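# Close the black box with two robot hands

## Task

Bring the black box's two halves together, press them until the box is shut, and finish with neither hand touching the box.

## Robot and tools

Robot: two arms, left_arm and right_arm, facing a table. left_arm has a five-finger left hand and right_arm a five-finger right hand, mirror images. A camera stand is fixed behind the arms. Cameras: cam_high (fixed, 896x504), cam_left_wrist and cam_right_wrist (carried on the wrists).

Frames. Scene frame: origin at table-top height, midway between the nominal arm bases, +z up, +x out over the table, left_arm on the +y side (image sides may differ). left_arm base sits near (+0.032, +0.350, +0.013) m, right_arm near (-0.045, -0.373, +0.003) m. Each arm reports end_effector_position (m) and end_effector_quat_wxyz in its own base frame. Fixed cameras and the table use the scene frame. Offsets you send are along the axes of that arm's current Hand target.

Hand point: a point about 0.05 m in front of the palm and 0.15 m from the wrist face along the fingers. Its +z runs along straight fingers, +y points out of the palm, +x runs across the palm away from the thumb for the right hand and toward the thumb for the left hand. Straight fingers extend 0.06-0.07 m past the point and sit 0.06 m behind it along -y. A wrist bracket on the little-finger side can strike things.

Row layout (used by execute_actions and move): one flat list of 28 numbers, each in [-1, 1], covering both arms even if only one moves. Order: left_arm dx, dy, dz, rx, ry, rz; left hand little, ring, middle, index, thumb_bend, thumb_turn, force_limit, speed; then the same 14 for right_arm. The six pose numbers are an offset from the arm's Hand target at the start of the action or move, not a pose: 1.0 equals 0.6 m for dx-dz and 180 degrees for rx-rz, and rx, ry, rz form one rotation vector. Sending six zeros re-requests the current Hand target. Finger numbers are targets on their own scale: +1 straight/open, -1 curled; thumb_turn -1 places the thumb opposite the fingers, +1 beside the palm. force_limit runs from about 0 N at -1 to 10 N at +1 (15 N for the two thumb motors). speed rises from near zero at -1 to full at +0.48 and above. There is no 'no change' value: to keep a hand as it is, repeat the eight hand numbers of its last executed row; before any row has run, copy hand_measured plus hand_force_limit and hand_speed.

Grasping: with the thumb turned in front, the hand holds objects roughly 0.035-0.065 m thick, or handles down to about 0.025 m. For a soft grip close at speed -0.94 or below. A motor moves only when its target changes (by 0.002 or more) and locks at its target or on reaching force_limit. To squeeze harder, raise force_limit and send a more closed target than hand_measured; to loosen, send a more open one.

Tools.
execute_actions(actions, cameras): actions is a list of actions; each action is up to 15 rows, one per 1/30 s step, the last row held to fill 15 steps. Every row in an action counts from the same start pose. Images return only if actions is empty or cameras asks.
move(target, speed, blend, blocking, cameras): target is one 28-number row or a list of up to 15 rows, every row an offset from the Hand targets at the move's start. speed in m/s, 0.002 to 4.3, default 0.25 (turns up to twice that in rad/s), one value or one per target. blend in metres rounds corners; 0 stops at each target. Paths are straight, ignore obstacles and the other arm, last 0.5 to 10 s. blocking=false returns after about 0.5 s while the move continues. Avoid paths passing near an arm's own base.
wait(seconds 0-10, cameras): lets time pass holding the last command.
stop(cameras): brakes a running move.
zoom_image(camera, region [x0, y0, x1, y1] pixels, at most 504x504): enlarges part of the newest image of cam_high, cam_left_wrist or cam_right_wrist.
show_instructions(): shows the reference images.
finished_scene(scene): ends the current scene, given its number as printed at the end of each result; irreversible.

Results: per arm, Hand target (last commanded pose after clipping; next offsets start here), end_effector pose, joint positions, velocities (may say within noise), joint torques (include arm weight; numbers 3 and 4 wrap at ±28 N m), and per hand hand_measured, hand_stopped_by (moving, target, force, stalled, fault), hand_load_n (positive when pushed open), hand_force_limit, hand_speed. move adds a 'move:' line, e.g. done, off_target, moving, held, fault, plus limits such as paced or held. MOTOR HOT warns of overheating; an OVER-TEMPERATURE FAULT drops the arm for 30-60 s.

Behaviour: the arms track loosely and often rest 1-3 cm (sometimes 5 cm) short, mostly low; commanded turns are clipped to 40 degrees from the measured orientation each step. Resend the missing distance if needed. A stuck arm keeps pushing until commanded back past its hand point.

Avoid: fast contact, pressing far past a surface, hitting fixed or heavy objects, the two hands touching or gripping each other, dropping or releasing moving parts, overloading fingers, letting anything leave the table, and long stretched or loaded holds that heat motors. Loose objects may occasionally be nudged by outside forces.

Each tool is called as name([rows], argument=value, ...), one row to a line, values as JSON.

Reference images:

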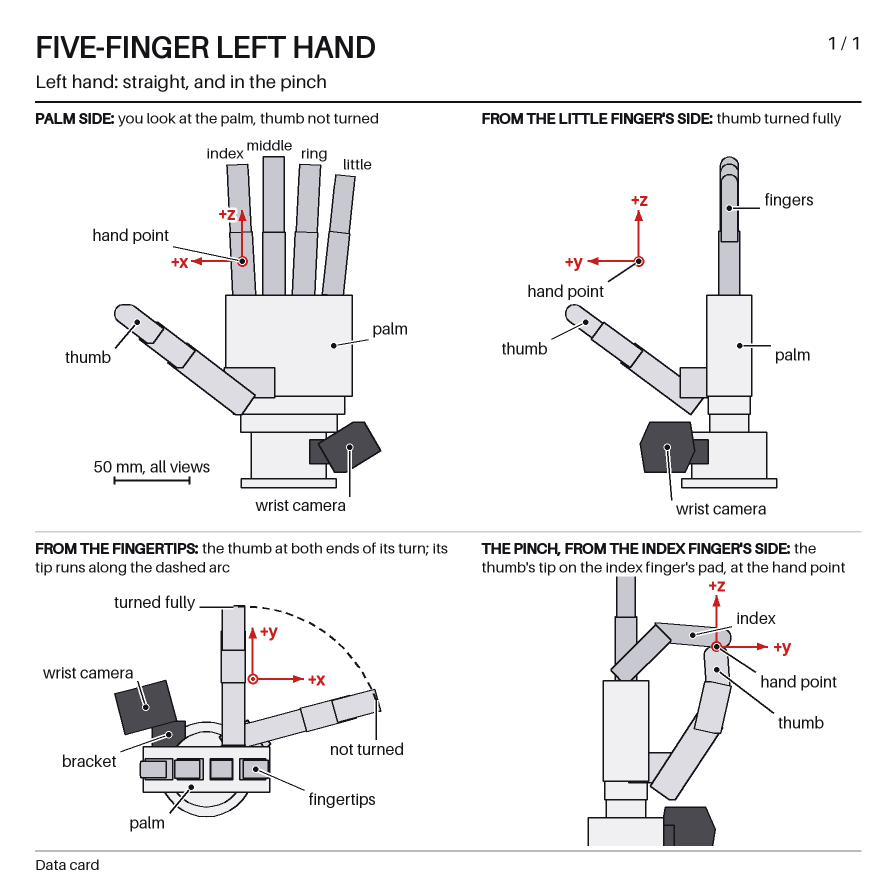

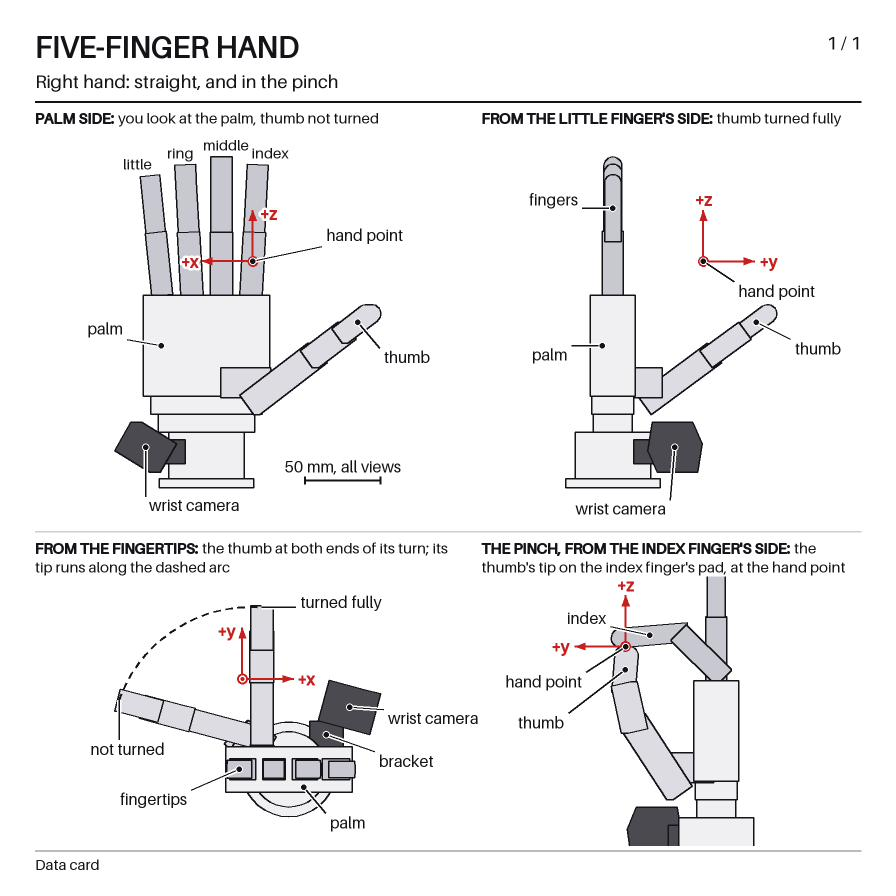

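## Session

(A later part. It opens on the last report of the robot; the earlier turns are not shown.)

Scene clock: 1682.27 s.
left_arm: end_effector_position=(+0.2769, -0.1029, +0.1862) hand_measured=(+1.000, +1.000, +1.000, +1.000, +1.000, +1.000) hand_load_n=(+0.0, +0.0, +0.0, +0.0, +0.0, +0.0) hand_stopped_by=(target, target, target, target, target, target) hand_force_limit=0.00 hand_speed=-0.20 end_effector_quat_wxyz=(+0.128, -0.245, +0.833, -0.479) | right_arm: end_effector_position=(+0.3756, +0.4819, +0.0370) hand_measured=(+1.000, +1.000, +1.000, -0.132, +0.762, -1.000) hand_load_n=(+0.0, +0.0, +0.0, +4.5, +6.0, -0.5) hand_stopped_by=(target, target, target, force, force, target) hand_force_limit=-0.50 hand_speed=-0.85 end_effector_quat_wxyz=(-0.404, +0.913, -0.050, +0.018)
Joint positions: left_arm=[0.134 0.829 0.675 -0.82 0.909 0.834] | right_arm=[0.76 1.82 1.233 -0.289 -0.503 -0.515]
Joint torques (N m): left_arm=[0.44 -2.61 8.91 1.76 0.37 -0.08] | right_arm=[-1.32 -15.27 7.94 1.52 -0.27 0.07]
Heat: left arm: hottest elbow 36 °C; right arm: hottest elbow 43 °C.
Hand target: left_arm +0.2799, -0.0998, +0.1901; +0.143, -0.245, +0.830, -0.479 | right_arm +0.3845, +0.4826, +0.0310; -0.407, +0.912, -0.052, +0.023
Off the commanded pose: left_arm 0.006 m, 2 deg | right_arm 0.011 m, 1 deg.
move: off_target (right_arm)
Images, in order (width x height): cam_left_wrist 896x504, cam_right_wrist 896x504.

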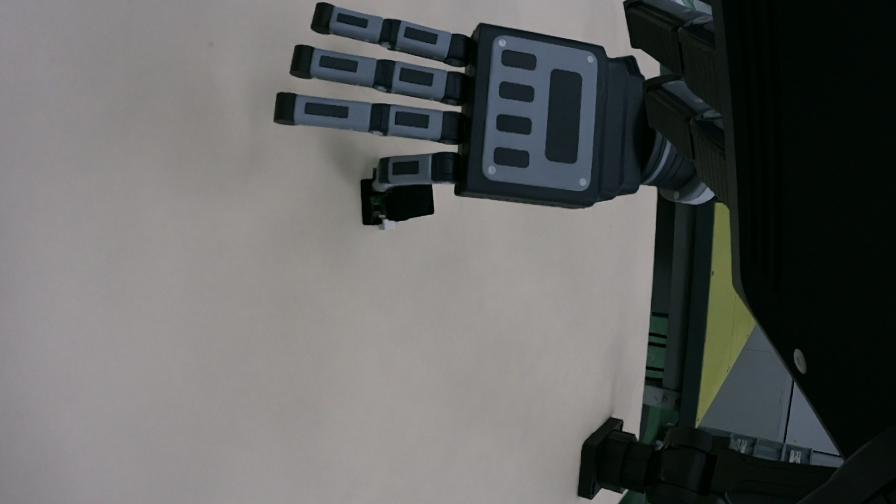

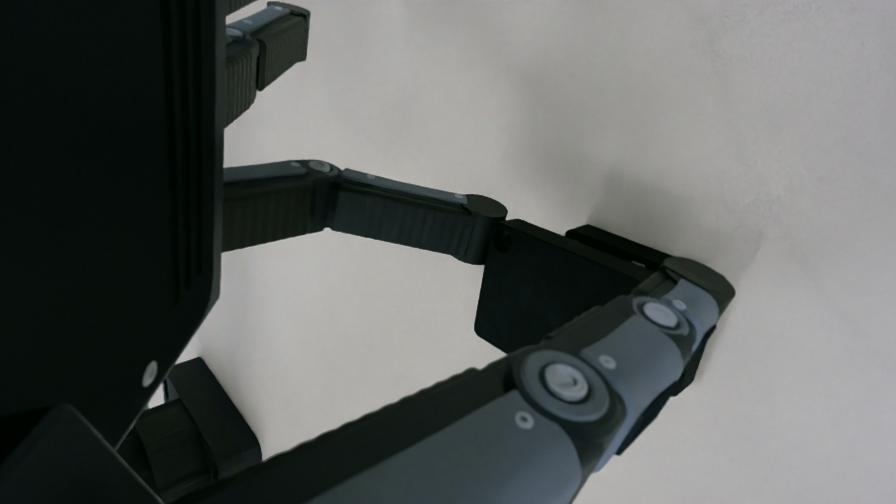

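move([
  [0,0,0,0,0,0,1,1,1,1,1,1,0,-0.2,0.0022,-0.0812,-0.0592,0,0,0,1,1,1,-0.3,0.65,-1,-0.5,-0.85],
  [0,0,0,0,0,0,1,1,1,1,1,1,0,-0.2,-0.0045,0.016,0.007,0,0,0,1,1,1,-0.3,0.65,-1,-0.5,-0.85],
], speed=0.1, cameras=["cam_left_wrist","cam_right_wrist"])

zoom_image(camera="cam_left_wrist", region=[340, 150, 440, 240])

zoom_image(camera="cam_right_wrist", region=[480, 150, 700, 300])

Scene clock: 1699.03 s.
left_arm: end_effector_position=(+0.2769, -0.1029, +0.1862) hand_measured=(+1.000, +1.000, +1.000, +1.000, +1.000, +1.000) hand_load_n=(+0.0, -0.5, +0.0, +0.0, +0.0, +0.0) hand_stopped_by=(target, target, target, target, target, target) hand_force_limit=0.00 hand_speed=-0.20 end_effector_quat_wxyz=(+0.128, -0.245, +0.833, -0.479) | right_arm: end_effector_position=(+0.3719, +0.4784, +0.0253) hand_measured=(+1.000, +1.000, +1.000, -0.132, +0.762, -1.000) hand_load_n=(+0.0, +0.0, +0.0, +4.5, +6.0, -0.5) hand_stopped_by=(target, target, target, force, force, target) hand_force_limit=-0.50 hand_speed=-0.85 end_effector_quat_wxyz=(-0.403, +0.914, -0.051, +0.017)
Joint positions: left_arm=[0.134 0.829 0.675 -0.82 0.909 0.834] | right_arm=[0.76 1.828 1.208 -0.261 -0.503 -0.515]
Joint torques (N m): left_arm=[0.03 -3.14 8.91 1.7 0.37 -0.05] | right_arm=[-0.97 -15.38 7.9 1.57 -0.28 0.06]
Heat: left arm: hottest elbow 36 °C; right arm: hottest elbow 44 °C.
Hand target: left_arm +0.2799, -0.0998, +0.1901; +0.143, -0.245, +0.830, -0.479 | right_arm +0.3815, +0.4797, +0.0211; -0.407, +0.912, -0.052, +0.023
Off the commanded pose: left_arm 0.006 m, 2 deg | right_arm 0.011 m, 1 deg.
move: off_target (right_arm)
Images, in order (width x height): cam_left_wrist 896x504, cam_right_wrist 896x504.

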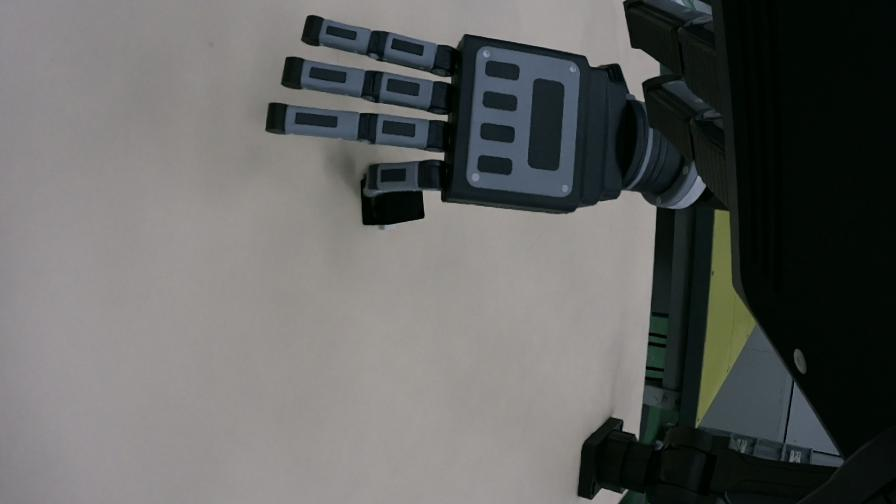

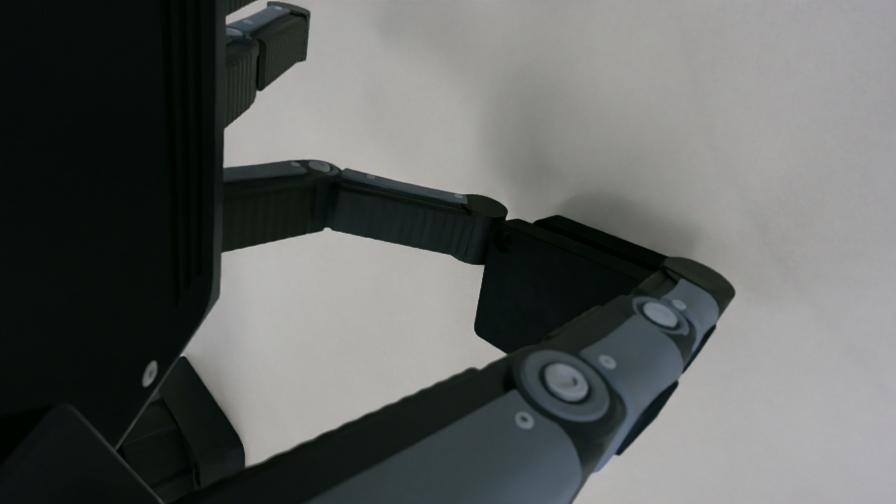

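Scaled by 5.040 from the camera's 896x504 image, which has a finer 1280x720 frame.

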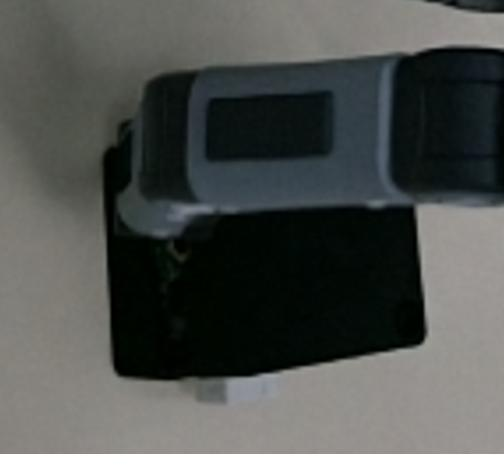

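Scaled by 2.291 from the camera's 896x504 image, which has a finer 1280x720 frame.

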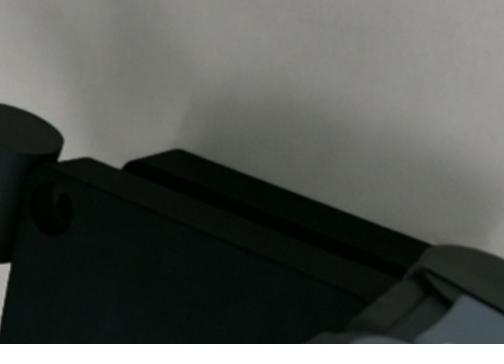

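move([
  [0,0,0,0,0,0,1,1,1,1,1,1,0,-0.2,0.0023,-0.074,-0.0548,0,0,0,1,1,1,-0.3,0.65,-1,-0.5,-0.85],
  [0,0,0,0,0,0,1,1,1,1,1,1,0,-0.2,0.0018,0.0117,0.0095,0,0,0,1,1,1,-0.3,0.65,-1,-0.5,-0.85],
], speed=[0.1,0.08], cameras=["cam_left_wrist","cam_right_wrist"])

zoom_image(camera="cam_left_wrist", region=[340, 150, 440, 240])

zoom_image(camera="cam_right_wrist", region=[480, 150, 700, 300])

Scene clock: 1725.90 s.
left_arm: end_effector_position=(+0.2769, -0.1029, +0.1862) hand_measured=(+1.000, +1.000, +1.000, +1.000, +1.000, +1.000) hand_load_n=(+0.0, +0.0, +0.0, +0.0, +0.0, +0.0) hand_stopped_by=(target, target, target, target, target, target) hand_force_limit=0.00 hand_speed=-0.20 end_effector_quat_wxyz=(+0.128, -0.245, +0.833, -0.479) | right_arm: end_effector_position=(+0.3727, +0.4798, +0.0196) hand_measured=(+1.000, +1.000, +1.000, -0.132, +0.762, -1.000) hand_load_n=(+0.0, +0.0, +0.0, +4.0, +6.0, -0.5) hand_stopped_by=(target, target, target, force, force, target) hand_force_limit=-0.50 hand_speed=-0.85 end_effector_quat_wxyz=(-0.405, +0.913, -0.050, +0.018)
Joint positions: left_arm=[0.134 0.829 0.675 -0.82 0.909 0.834] | right_arm=[0.76 1.839 1.204 -0.239 -0.506 -0.515]
Joint torques (N m): left_arm=[0.15 -3.14 9.06 1.73 0.38 -0.06] | right_arm=[-1.61 -15.03 7.82 1.48 -0.23 0.03]
Heat: left arm: hottest elbow 36 °C; right arm: hottest elbow 44 °C.
Hand target: left_arm +0.2799, -0.0998, +0.1901; +0.143, -0.245, +0.830, -0.479 | right_arm +0.3825, +0.4791, +0.0121; -0.407, +0.912, -0.052, +0.023
Off the commanded pose: left_arm 0.006 m, 2 deg | right_arm 0.012 m, 1 deg.
move: off_target (right_arm)
Images, in order (width x height): cam_left_wrist 896x504, cam_right_wrist 896x504.

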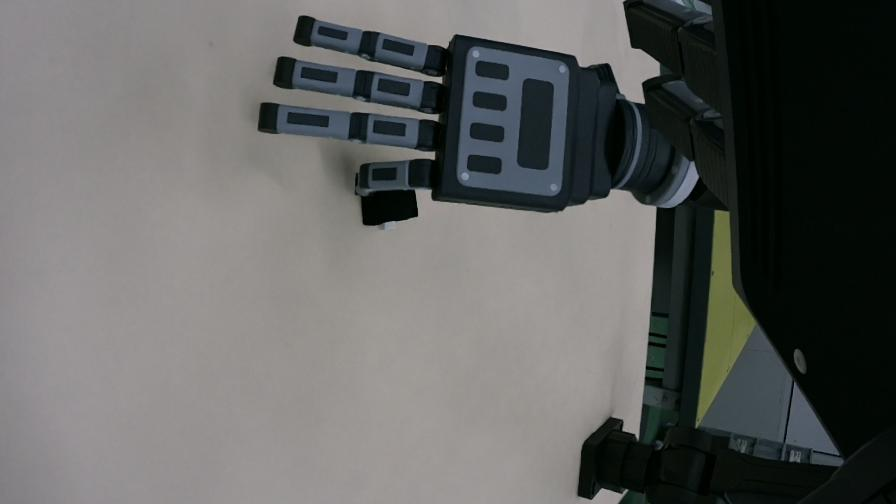

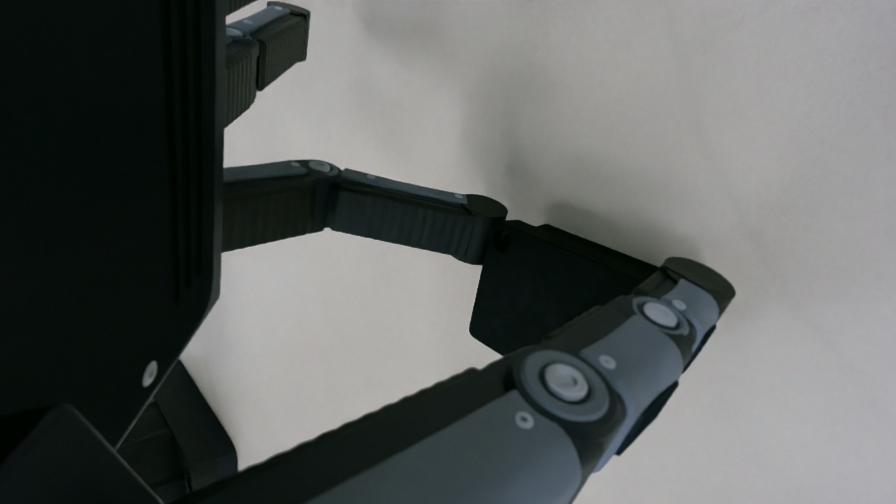

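Scaled by 5.040 from the camera's 896x504 image, which has a finer 1280x720 frame.

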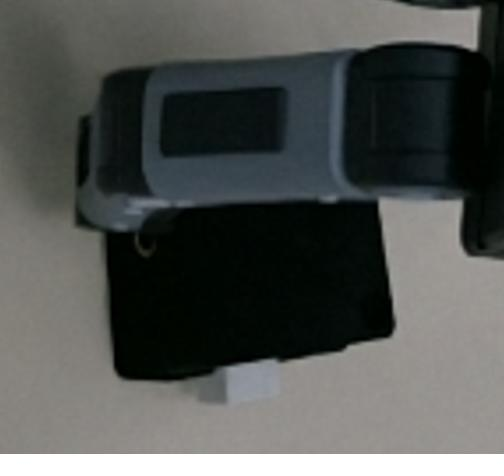

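Scaled by 2.291 from the camera's 896x504 image, which has a finer 1280x720 frame.

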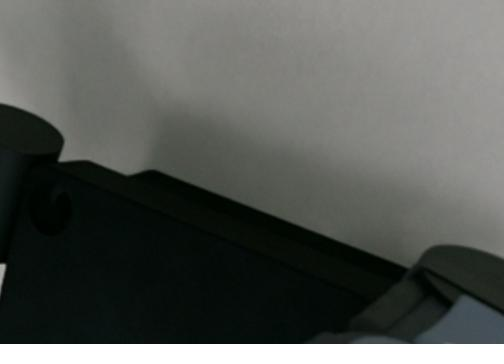

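move([
  [0,0,0,0,0,0,1,1,1,1,1,1,0,-0.2,0.0025,-0.0728,-0.0562,0,0,0,1,1,1,-0.3,0.65,-1,-0.5,-0.85],
  [0,0,0,0,0,0,1,1,1,1,1,1,0,-0.2,-0.001,0.0033,-0.0012,0,0,0,1,1,1,-0.3,0.65,-1,-0.5,-0.85],
], speed=[0.1,0.08], cameras=["cam_left_wrist","cam_right_wrist"])

zoom_image(camera="cam_left_wrist", region=[340, 150, 440, 240])

zoom_image(camera="cam_right_wrist", region=[480, 150, 700, 300])

Scene clock: 1763.27 s.
left_arm: end_effector_position=(+0.2769, -0.1029, +0.1862) hand_measured=(+1.000, +1.000, +1.000, +1.000, +1.000, +1.000) hand_load_n=(+0.0, +0.0, +0.0, +0.0, +0.0, +0.0) hand_stopped_by=(target, target, target, target, target, target) hand_force_limit=0.00 hand_speed=-0.20 end_effector_quat_wxyz=(+0.128, -0.245, +0.833, -0.479) | right_arm: end_effector_position=(+0.3713, +0.4784, +0.0182) hand_measured=(+1.000, +1.000, +1.000, -0.132, +0.762, -1.000) hand_load_n=(+0.0, -0.5, +0.0, +4.5, +6.0, -0.5) hand_stopped_by=(target, target, target, force, force, target) hand_force_limit=-0.50 hand_speed=-0.85 end_effector_quat_wxyz=(-0.405, +0.913, -0.050, +0.017)
Joint positions: left_arm=[0.134 0.829 0.675 -0.82 0.909 0.834] | right_arm=[0.76 1.837 1.198 -0.237 -0.506 -0.515]
Joint torques (N m): left_arm=[-0.15 -2.67 8.95 1.81 0.36 -0.05] | right_arm=[-1.38 -14.97 7.72 1.5 -0.27 0.01]
Heat: left arm: hottest elbow 36 °C; right arm: hottest elbow 44 °C.
Hand target: left_arm +0.2799, -0.0998, +0.1901; +0.143, -0.245, +0.830, -0.479 | right_arm +0.3817, +0.4773, +0.0111; -0.407, +0.912, -0.052, +0.023
Off the commanded pose: left_arm 0.006 m, 2 deg | right_arm 0.013 m, 1 deg.
move: off_target (right_arm)
Images, in order (width x height): cam_left_wrist 896x504, cam_right_wrist 896x504.

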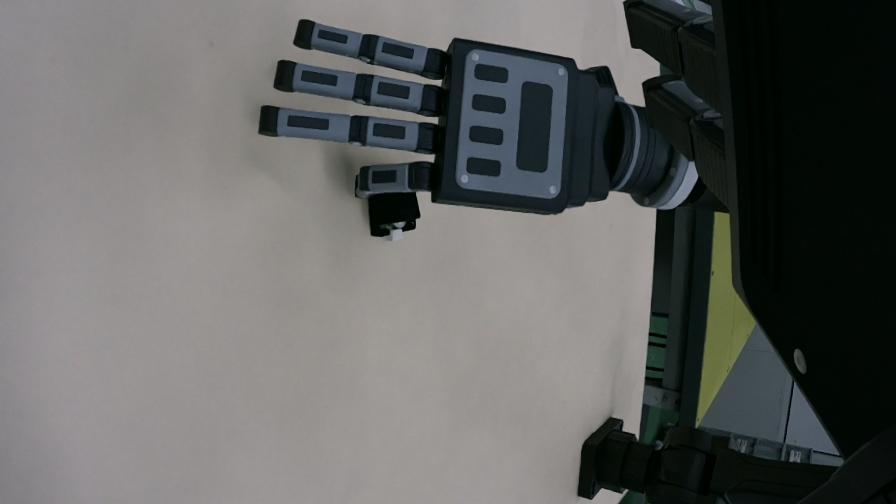

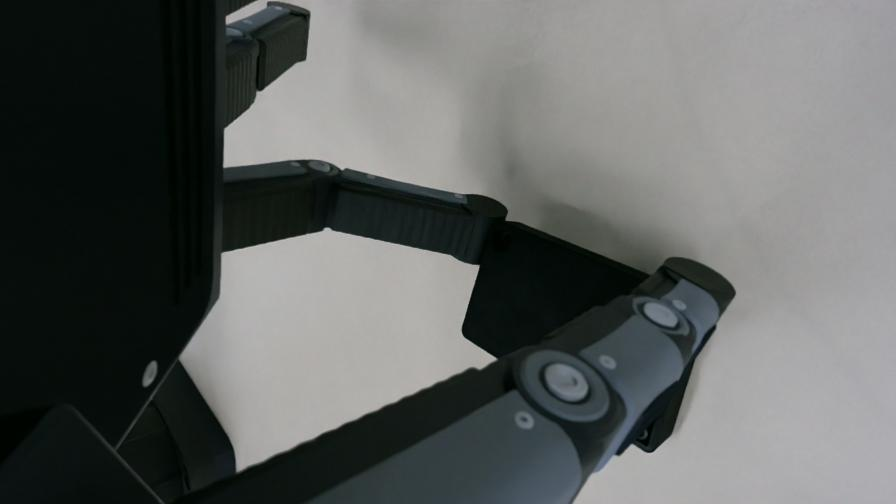

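Scaled by 5.040 from the camera's 896x504 image, which has a finer 1280x720 frame.

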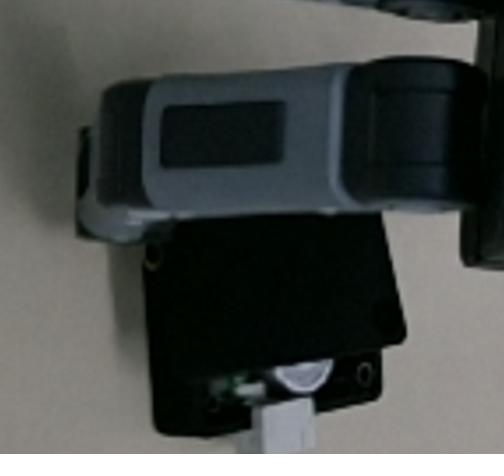

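Scaled by 2.291 from the camera's 896x504 image, which has a finer 1280x720 frame.

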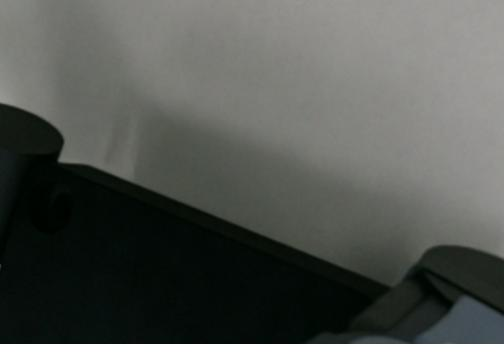

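move([
  [0,0,0,0,0,0,1,1,1,1,1,1,0,-0.2,0.007,-0.0395,-0.0185,0,0,0,1,1,1,-0.3,0.65,-1,-0.5,-0.85],
  [0,0,0,0,0,0,1,1,1,1,1,1,0,-0.2,-0.0067,-0.0862,-0.0787,0,0,0,1,1,1,-0.3,0.65,-1,-0.5,-0.85],
  [0,0,0,0,0,0,1,1,1,1,1,1,0,-0.2,-0.0108,-0.0207,-0.0368,0,0,0,1,1,1,-0.3,0.65,-1,-0.5,-0.85],
], speed=0.1, blend=[0.01,0,0], cameras=["cam_left_wrist","cam_right_wrist"])

zoom_image(camera="cam_left_wrist", region=[340, 150, 460, 258])

zoom_image(camera="cam_right_wrist", region=[440, 150, 720, 370])

Scene clock: 1788.93 s.
left_arm: end_effector_position=(+0.2769, -0.1029, +0.1862) hand_measured=(+1.000, +1.000, +1.000, +1.000, +1.000, +1.000) hand_load_n=(+0.0, +0.0, +0.0, +0.0, +0.0, -0.5) hand_stopped_by=(target, target, target, target, target, target) hand_force_limit=0.00 hand_speed=-0.20 end_effector_quat_wxyz=(+0.128, -0.245, +0.833, -0.479) | right_arm: end_effector_position=(+0.3637, +0.4712, +0.0424) hand_measured=(+1.000, +1.000, +1.000, -0.132, +0.762, -1.000) hand_load_n=(+0.0, -0.5, -0.5, +4.5, +6.0, -1.0) hand_stopped_by=(target, target, target, force, force, target) hand_force_limit=-0.50 hand_speed=-0.85 end_effector_quat_wxyz=(-0.405, +0.913, -0.050, +0.018)
Joint positions: left_arm=[0.134 0.829 0.675 -0.82 0.909 0.834] | right_arm=[0.76 1.777 1.185 -0.283 -0.506 -0.515]
Joint torques (N m): left_arm=[0.09 -2.73 8.91 1.77 0.37 -0.07] | right_arm=[-1.61 -14.45 7.86 1.58 -0.31 0.01]
Heat: left arm: hottest elbow 36 °C; right arm: hottest elbow 43 °C.
Hand target: left_arm +0.2799, -0.0998, +0.1901; +0.143, -0.245, +0.830, -0.479 | right_arm +0.3744, +0.4700, +0.0351; -0.407, +0.912, -0.052, +0.023
Off the commanded pose: left_arm 0.006 m, 2 deg | right_arm 0.013 m, 1 deg.
move: off_target (right_arm)
Images, in order (width x height): cam_left_wrist 896x504, cam_right_wrist 896x504.

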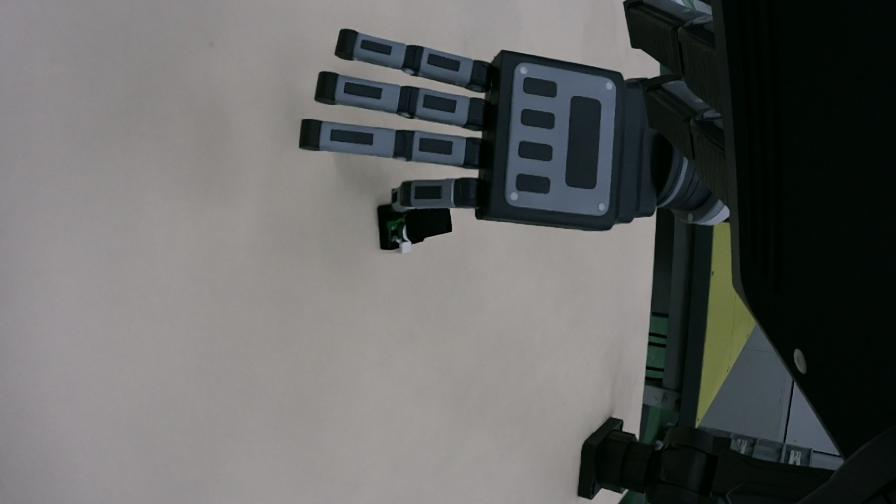

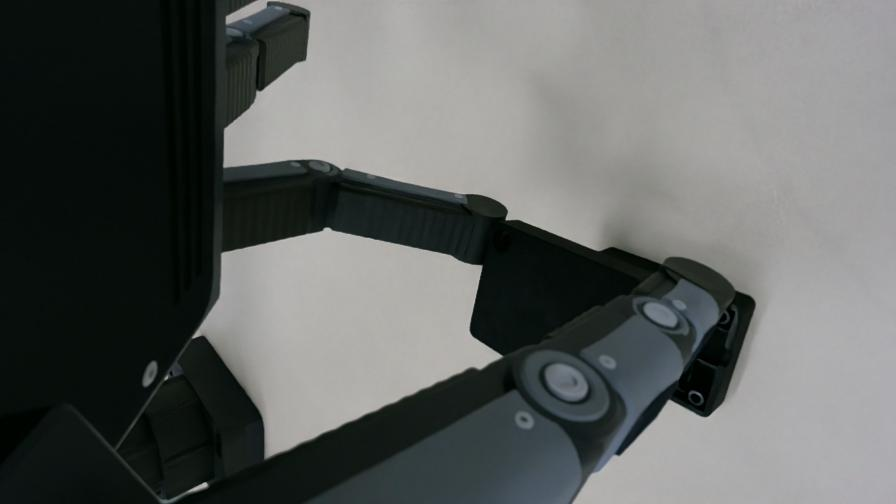

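Scaled by 4.200 from the camera's 896x504 image, which has a finer 1280x720 frame.

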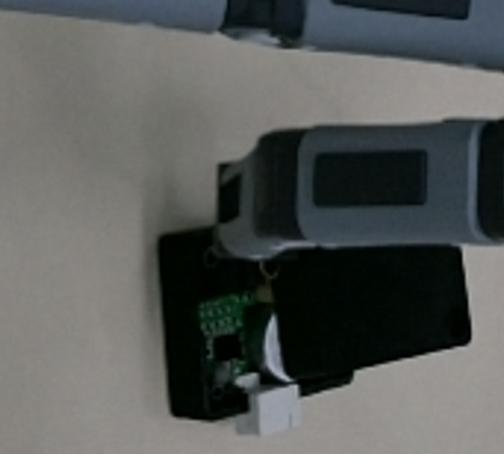

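Scaled by 1.800 from the camera's 896x504 image, which has a finer 1280x720 frame.

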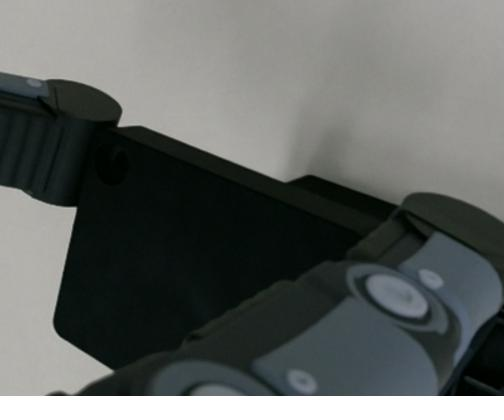

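move([
  [0,0,0,0,0,0,1,1,1,1,1,1,0,-0.2,-0.0097,-0.059,-0.0592,0,-0.0091,-0.0082,1,1,1,-0.3,0.65,-1,-0.5,-0.85],
  [0,0,0,0,0,0,1,1,1,1,1,1,0,-0.2,-0.0128,0.0285,0.006,0,-0.0091,-0.0082,1,1,1,-0.3,0.65,-1,-0.5,-0.85],
], speed=0.1, cameras=["cam_left_wrist","cam_right_wrist"])

zoom_image(camera="cam_left_wrist", region=[340, 150, 460, 258])

zoom_image(camera="cam_right_wrist", region=[440, 150, 720, 370])

Scene clock: 1832.70 s.
left_arm: end_effector_position=(+0.2769, -0.1029, +0.1862) hand_measured=(+1.000, +1.000, +1.000, +1.000, +1.000, +1.000) hand_load_n=(+0.0, +0.0, +0.0, +0.0, +0.0, +0.0) hand_stopped_by=(target, target, target, target, target, target) hand_force_limit=0.00 hand_speed=-0.20 end_effector_quat_wxyz=(+0.128, -0.245, +0.833, -0.479) | right_arm: end_effector_position=(+0.3531, +0.4628, +0.0231) hand_measured=(+1.000, +1.000, +1.000, -0.132, +0.762, -1.000) hand_load_n=(+0.0, +0.0, +0.0, +4.0, +6.0, -0.5) hand_stopped_by=(target, target, target, force, force, target) hand_force_limit=-0.50 hand_speed=-0.85 end_effector_quat_wxyz=(-0.402, +0.915, -0.035, +0.007)
Joint positions: left_arm=[0.134 0.829 0.675 -0.82 0.909 0.834] | right_arm=[0.758 1.789 1.147 -0.259 -0.529 -0.547]
Joint torques (N m): left_arm=[-0.03 -2.73 8.94 1.72 0.38 -0.09] | right_arm=[-1.61 -14.62 7.87 1.47 -0.45 -0.03]
Heat: left arm: hottest elbow 36 °C; right arm: hottest elbow 42 °C.
Hand target: left_arm +0.2799, -0.0998, +0.1901; +0.143, -0.245, +0.830, -0.479 | right_arm +0.3657, +0.4622, +0.0200; -0.407, +0.913, -0.034, +0.015
Off the commanded pose: left_arm 0.006 m, 2 deg | right_arm 0.013 m, 1 deg.
move: off_target (right_arm)
Images, in order (width x height): cam_left_wrist 896x504, cam_right_wrist 896x504.

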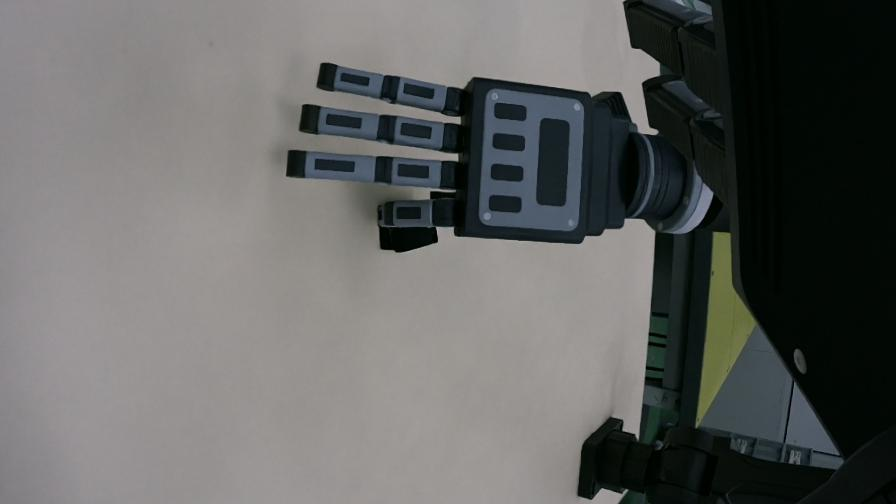

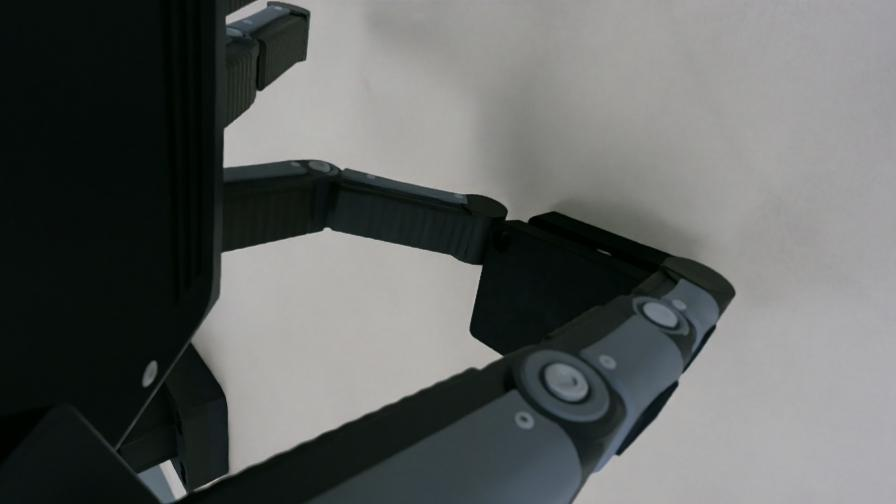

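Scaled by 4.200 from the camera's 896x504 image, which has a finer 1280x720 frame.

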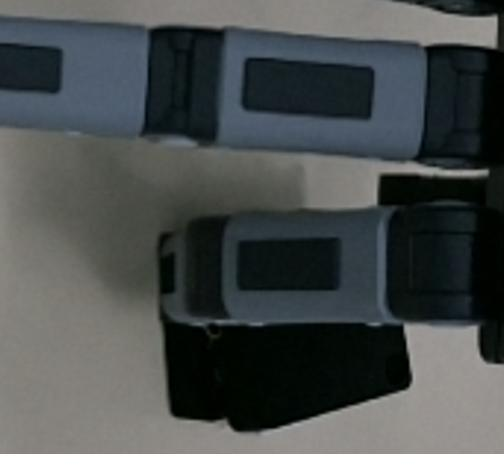

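Scaled by 1.800 from the camera's 896x504 image, which has a finer 1280x720 frame.

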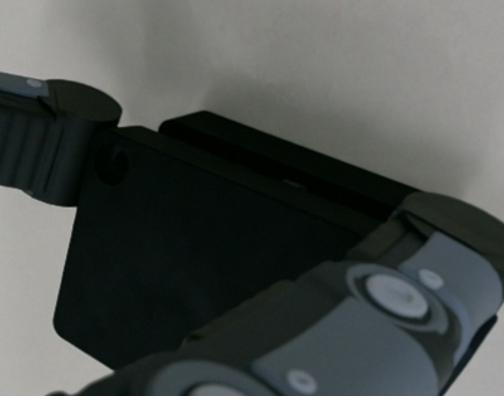

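move([
  [0,0,0,0,0,0,1,1,1,1,1,1,0,-0.2,0.0028,-0.0665,-0.0508,0,0,0,1,1,1,-0.3,0.65,-1,-0.5,-0.85],
  [0,0,0,0,0,0,1,1,1,1,1,1,0,-0.2,0.0025,0.0117,0.0095,0,0,0,1,1,1,-0.3,0.65,-1,-0.5,-0.85],
], speed=[0.1,0.08], cameras=["cam_left_wrist","cam_right_wrist"])

zoom_image(camera="cam_left_wrist", region=[340, 150, 460, 258])

zoom_image(camera="cam_right_wrist", region=[440, 150, 720, 370])

Scene clock: 1864.93 s.
left_arm: end_effector_position=(+0.2769, -0.1029, +0.1862) hand_measured=(+1.000, +1.000, +1.000, +1.000, +1.000, +1.000) hand_load_n=(+0.0, +0.0, +0.0, +0.0, +0.0, -0.5) hand_stopped_by=(target, target, target, target, target, target) hand_force_limit=0.00 hand_speed=-0.20 end_effector_quat_wxyz=(+0.128, -0.245, +0.833, -0.479) | right_arm: end_effector_position=(+0.3556, +0.4636, +0.0190) hand_measured=(+1.000, +1.000, +1.000, -0.132, +0.762, -1.000) hand_load_n=(+0.0, +0.0, +0.0, +5.0, +6.5, -0.5) hand_stopped_by=(target, target, target, force, force, target) hand_force_limit=-0.50 hand_speed=-0.85 end_effector_quat_wxyz=(-0.405, +0.913, -0.034, +0.009)
Joint positions: left_arm=[0.134 0.829 0.675 -0.82 0.909 0.834] | right_arm=[0.755 1.799 1.144 -0.239 -0.534 -0.55]
Joint torques (N m): left_arm=[0.03 -2.84 8.92 1.68 0.36 -0.07] | right_arm=[-1.49 -14.39 7.75 1.54 -0.32 -0.05]
Heat: left arm: hottest elbow 36 °C; right arm: hottest elbow 43 °C.
Hand target: left_arm +0.2799, -0.0998, +0.1901; +0.143, -0.245, +0.830, -0.479 | right_arm +0.3672, +0.4616, +0.0109; -0.407, +0.913, -0.034, +0.015
Off the commanded pose: left_arm 0.006 m, 2 deg | right_arm 0.014 m, 1 deg.
move: off_target (right_arm)
Images, in order (width x height): cam_left_wrist 896x504, cam_right_wrist 896x504.

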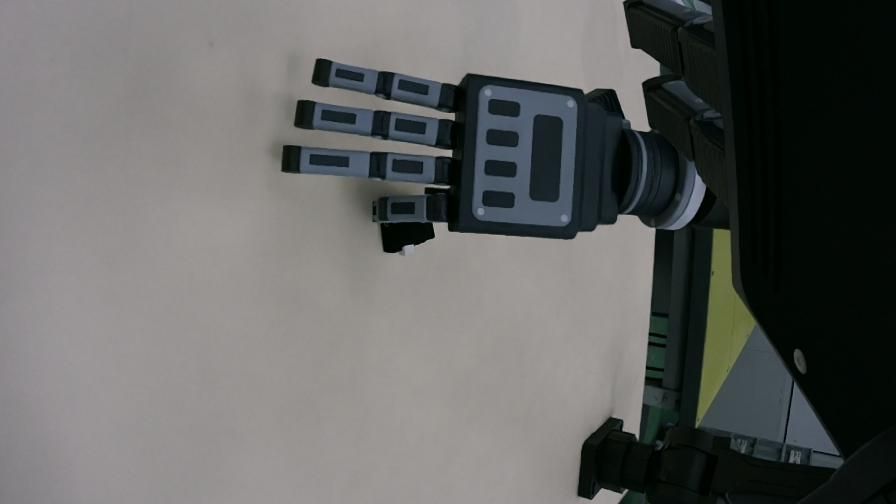

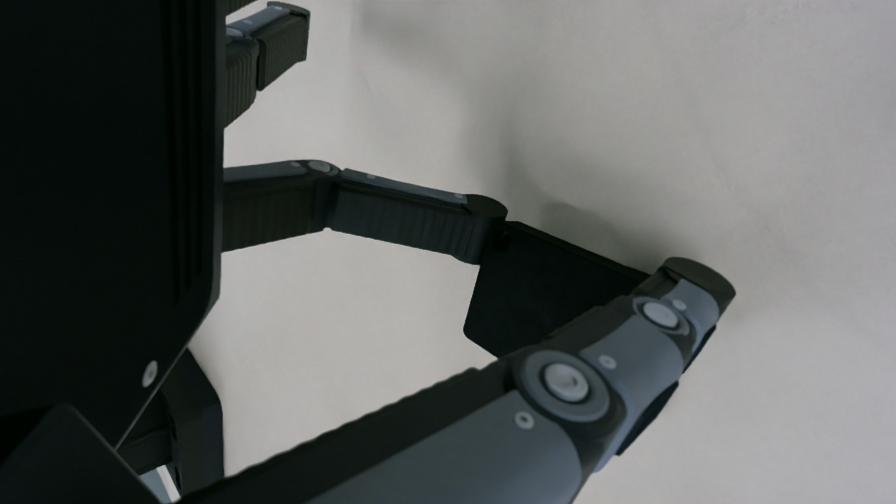

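Scaled by 4.200 from the camera's 896x504 image, which has a finer 1280x720 frame.

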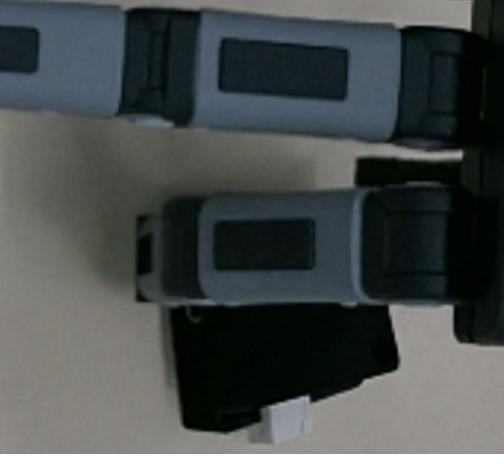

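Scaled by 1.800 from the camera's 896x504 image, which has a finer 1280x720 frame.

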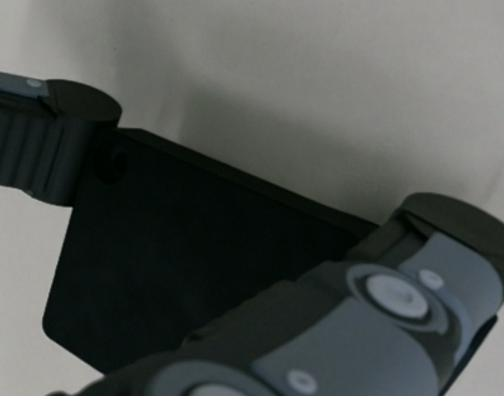

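move(target=[0,0,0,0,0,0,1,1,1,1,1,1,0,-0.2,0,-0.0037,-0.0033,0,0,0,1,1,1,0.0,1,-1,-0.5,-0.75], speed=0.05, cameras=["cam_left_wrist","cam_right_wrist"])

zoom_image(camera="cam_left_wrist", region=[340, 150, 460, 258])

zoom_image(camera="cam_right_wrist", region=[440, 150, 720, 370])

Scene clock: 1923.70 s.
left_arm: end_effector_position=(+0.2769, -0.1029, +0.1862) hand_measured=(+1.000, +1.000, +1.000, +1.000, +1.000, +1.000) hand_load_n=(+0.0, +0.0, +0.0, +0.0, +0.0, -0.5) hand_stopped_by=(target, target, target, target, target, target) hand_force_limit=0.00 hand_speed=-0.20 end_effector_quat_wxyz=(+0.128, -0.245, +0.833, -0.479) | right_arm: end_effector_position=(+0.3555, +0.4635, +0.0182) hand_measured=(+1.000, +1.000, +1.000, +0.000, +1.000, -1.000) hand_load_n=(+0.0, +0.0, +0.0, +0.0, +0.0, +0.0) hand_stopped_by=(target, target, target, target, target, target) hand_force_limit=-0.50 hand_speed=-0.75 end_effector_quat_wxyz=(-0.405, +0.914, -0.034, +0.009)
Joint positions: left_arm=[0.134 0.829 0.675 -0.82 0.909 0.834] | right_arm=[0.755 1.8 1.144 -0.239 -0.534 -0.55]
Joint torques (N m): left_arm=[-0.21 -3.37 8.94 1.74 0.38 -0.07] | right_arm=[-1.79 -14.86 7.84 1.29 -0.33 -0.06]
Heat: left arm: hottest elbow 36 °C; right arm: hottest elbow 41 °C.
Hand target: left_arm +0.2799, -0.0998, +0.1901; +0.143, -0.245, +0.830, -0.479 | right_arm +0.3672, +0.4616, +0.0139; -0.407, +0.913, -0.034, +0.015
Off the commanded pose: left_arm 0.006 m, 2 deg | right_arm 0.013 m, 1 deg.
move: off_target (right_arm)
Images, in order (width x height): cam_left_wrist 896x504, cam_right_wrist 896x504.

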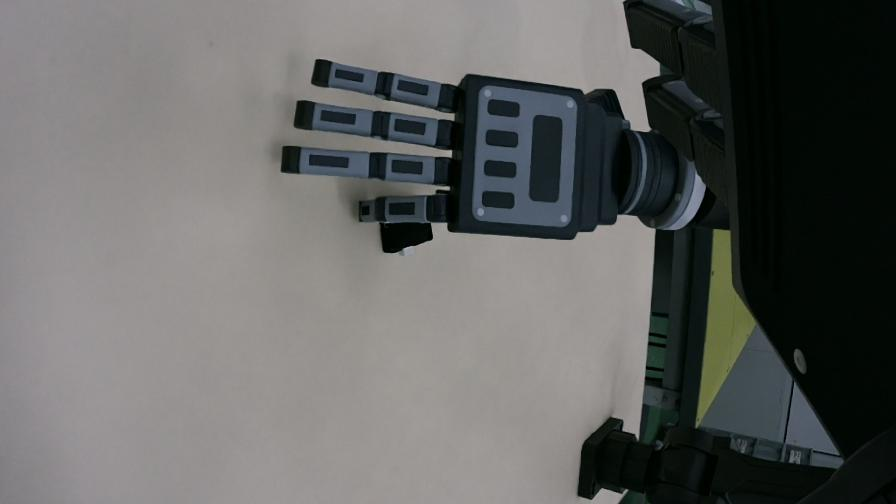

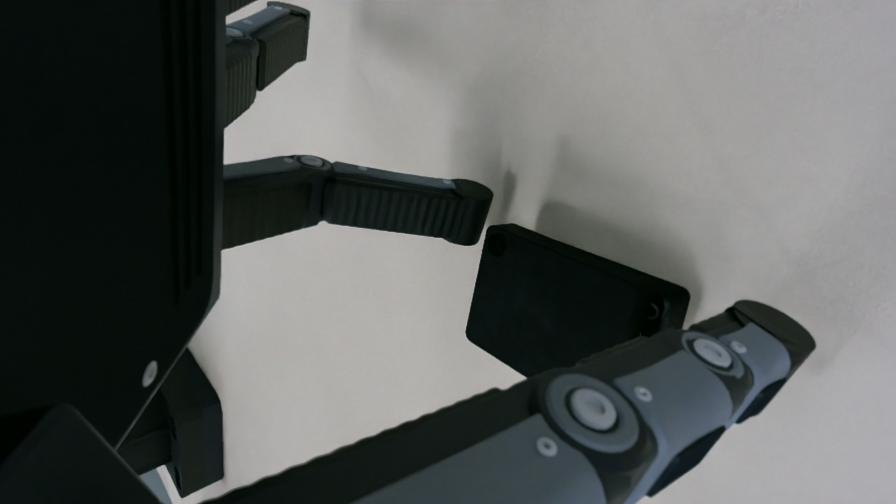

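Scaled by 4.200 from the camera's 896x504 image, which has a finer 1280x720 frame.

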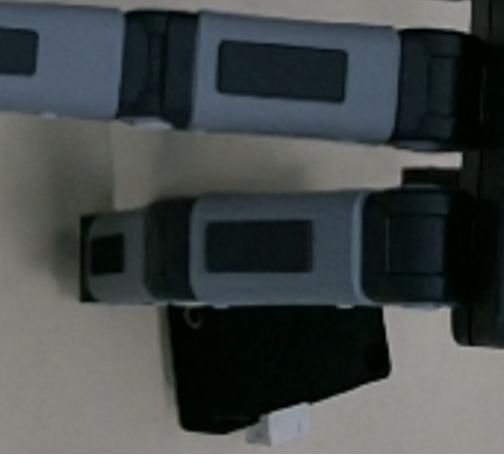

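Scaled by 1.800 from the camera's 896x504 image, which has a finer 1280x720 frame.

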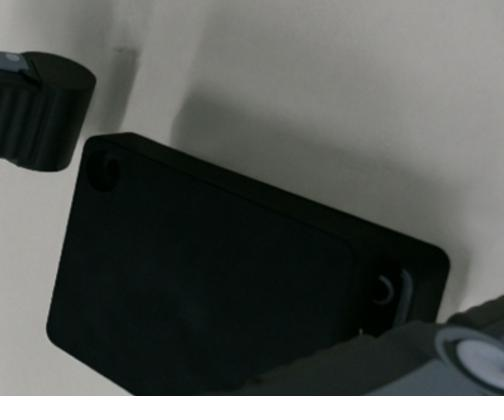

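zoom_image(camera="cam_right_wrist", region=[580, 230, 710, 350])

Scaled by 3.877 from the camera's 896x504 image, which has a finer 1280x720 frame.

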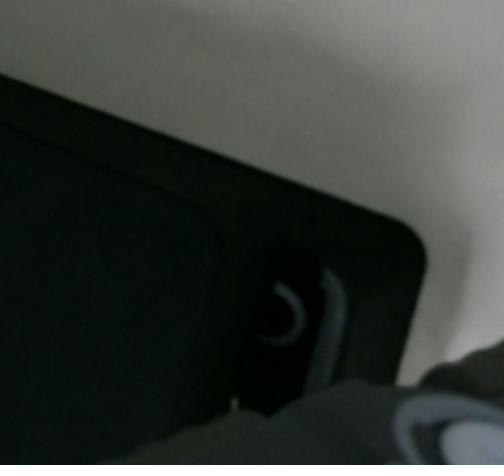

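move(target=[0,0,0,0,0,0,1,1,1,1,1,1,0,-0.2,0,0,0,0,0,0,1,1,1,-0.125,0.76,-1,-0.6,-0.85], speed=0.05, cameras=["cam_right_wrist"])

zoom_image(camera="cam_right_wrist", region=[440, 180, 700, 380])

Scene clock: 1964.83 s.
left_arm: end_effector_position=(+0.2769, -0.1029, +0.1862) hand_measured=(+1.000, +1.000, +1.000, +1.000, +1.000, +1.000) hand_load_n=(+0.0, +0.0, +0.0, +0.0, +0.0, +0.0) hand_stopped_by=(target, target, target, target, target, target) hand_force_limit=0.00 hand_speed=-0.20 end_effector_quat_wxyz=(+0.128, -0.245, +0.833, -0.479) | right_arm: end_effector_position=(+0.3555, +0.4635, +0.0182) hand_measured=(+1.000, +1.000, +1.000, -0.124, +0.766, -1.000) hand_load_n=(+0.0, +0.0, +0.0, +2.0, +3.0, +0.0) hand_stopped_by=(target, target, target, target, force, target) hand_force_limit=-0.60 hand_speed=-0.85 end_effector_quat_wxyz=(-0.405, +0.914, -0.034, +0.009)
Joint positions: left_arm=[0.134 0.829 0.675 -0.82 0.909 0.834] | right_arm=[0.755 1.8 1.144 -0.239 -0.534 -0.55]
Joint torques (N m): left_arm=[0.26 -3.19 8.95 1.77 0.38 -0.07] | right_arm=[-1.67 -14.56 7.87 1.25 -0.33 -0.03]
Heat: left arm: hottest elbow 36 °C; right arm: hottest elbow 41 °C.
Hand target: left_arm +0.2799, -0.0998, +0.1901; +0.143, -0.245, +0.830, -0.479 | right_arm +0.3672, +0.4616, +0.0139; -0.407, +0.913, -0.034, +0.015
Off the commanded pose: left_arm 0.006 m, 2 deg | right_arm 0.013 m, 1 deg.
move: off_target (right_arm)
Images, in order (width x height): cam_right_wrist 896x504.

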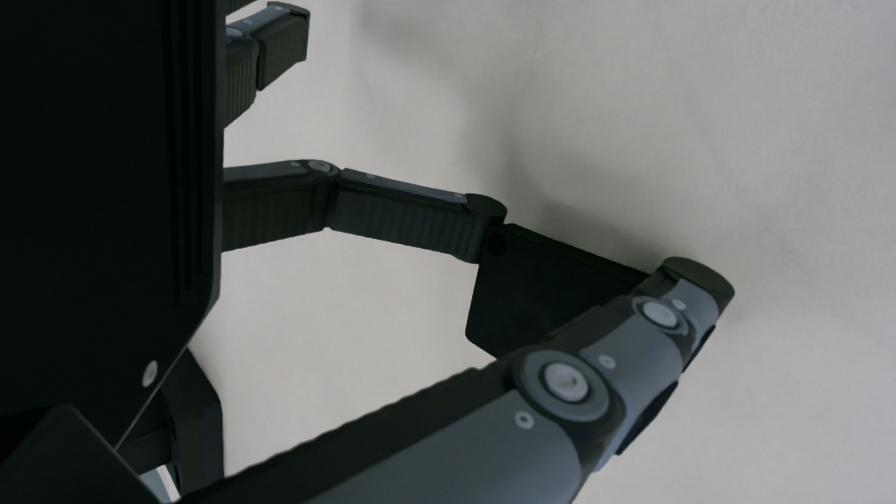

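Scaled by 1.938 from the camera's 896x504 image, which has a finer 1280x720 frame.

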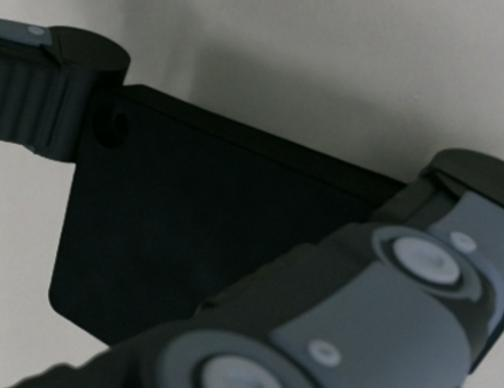

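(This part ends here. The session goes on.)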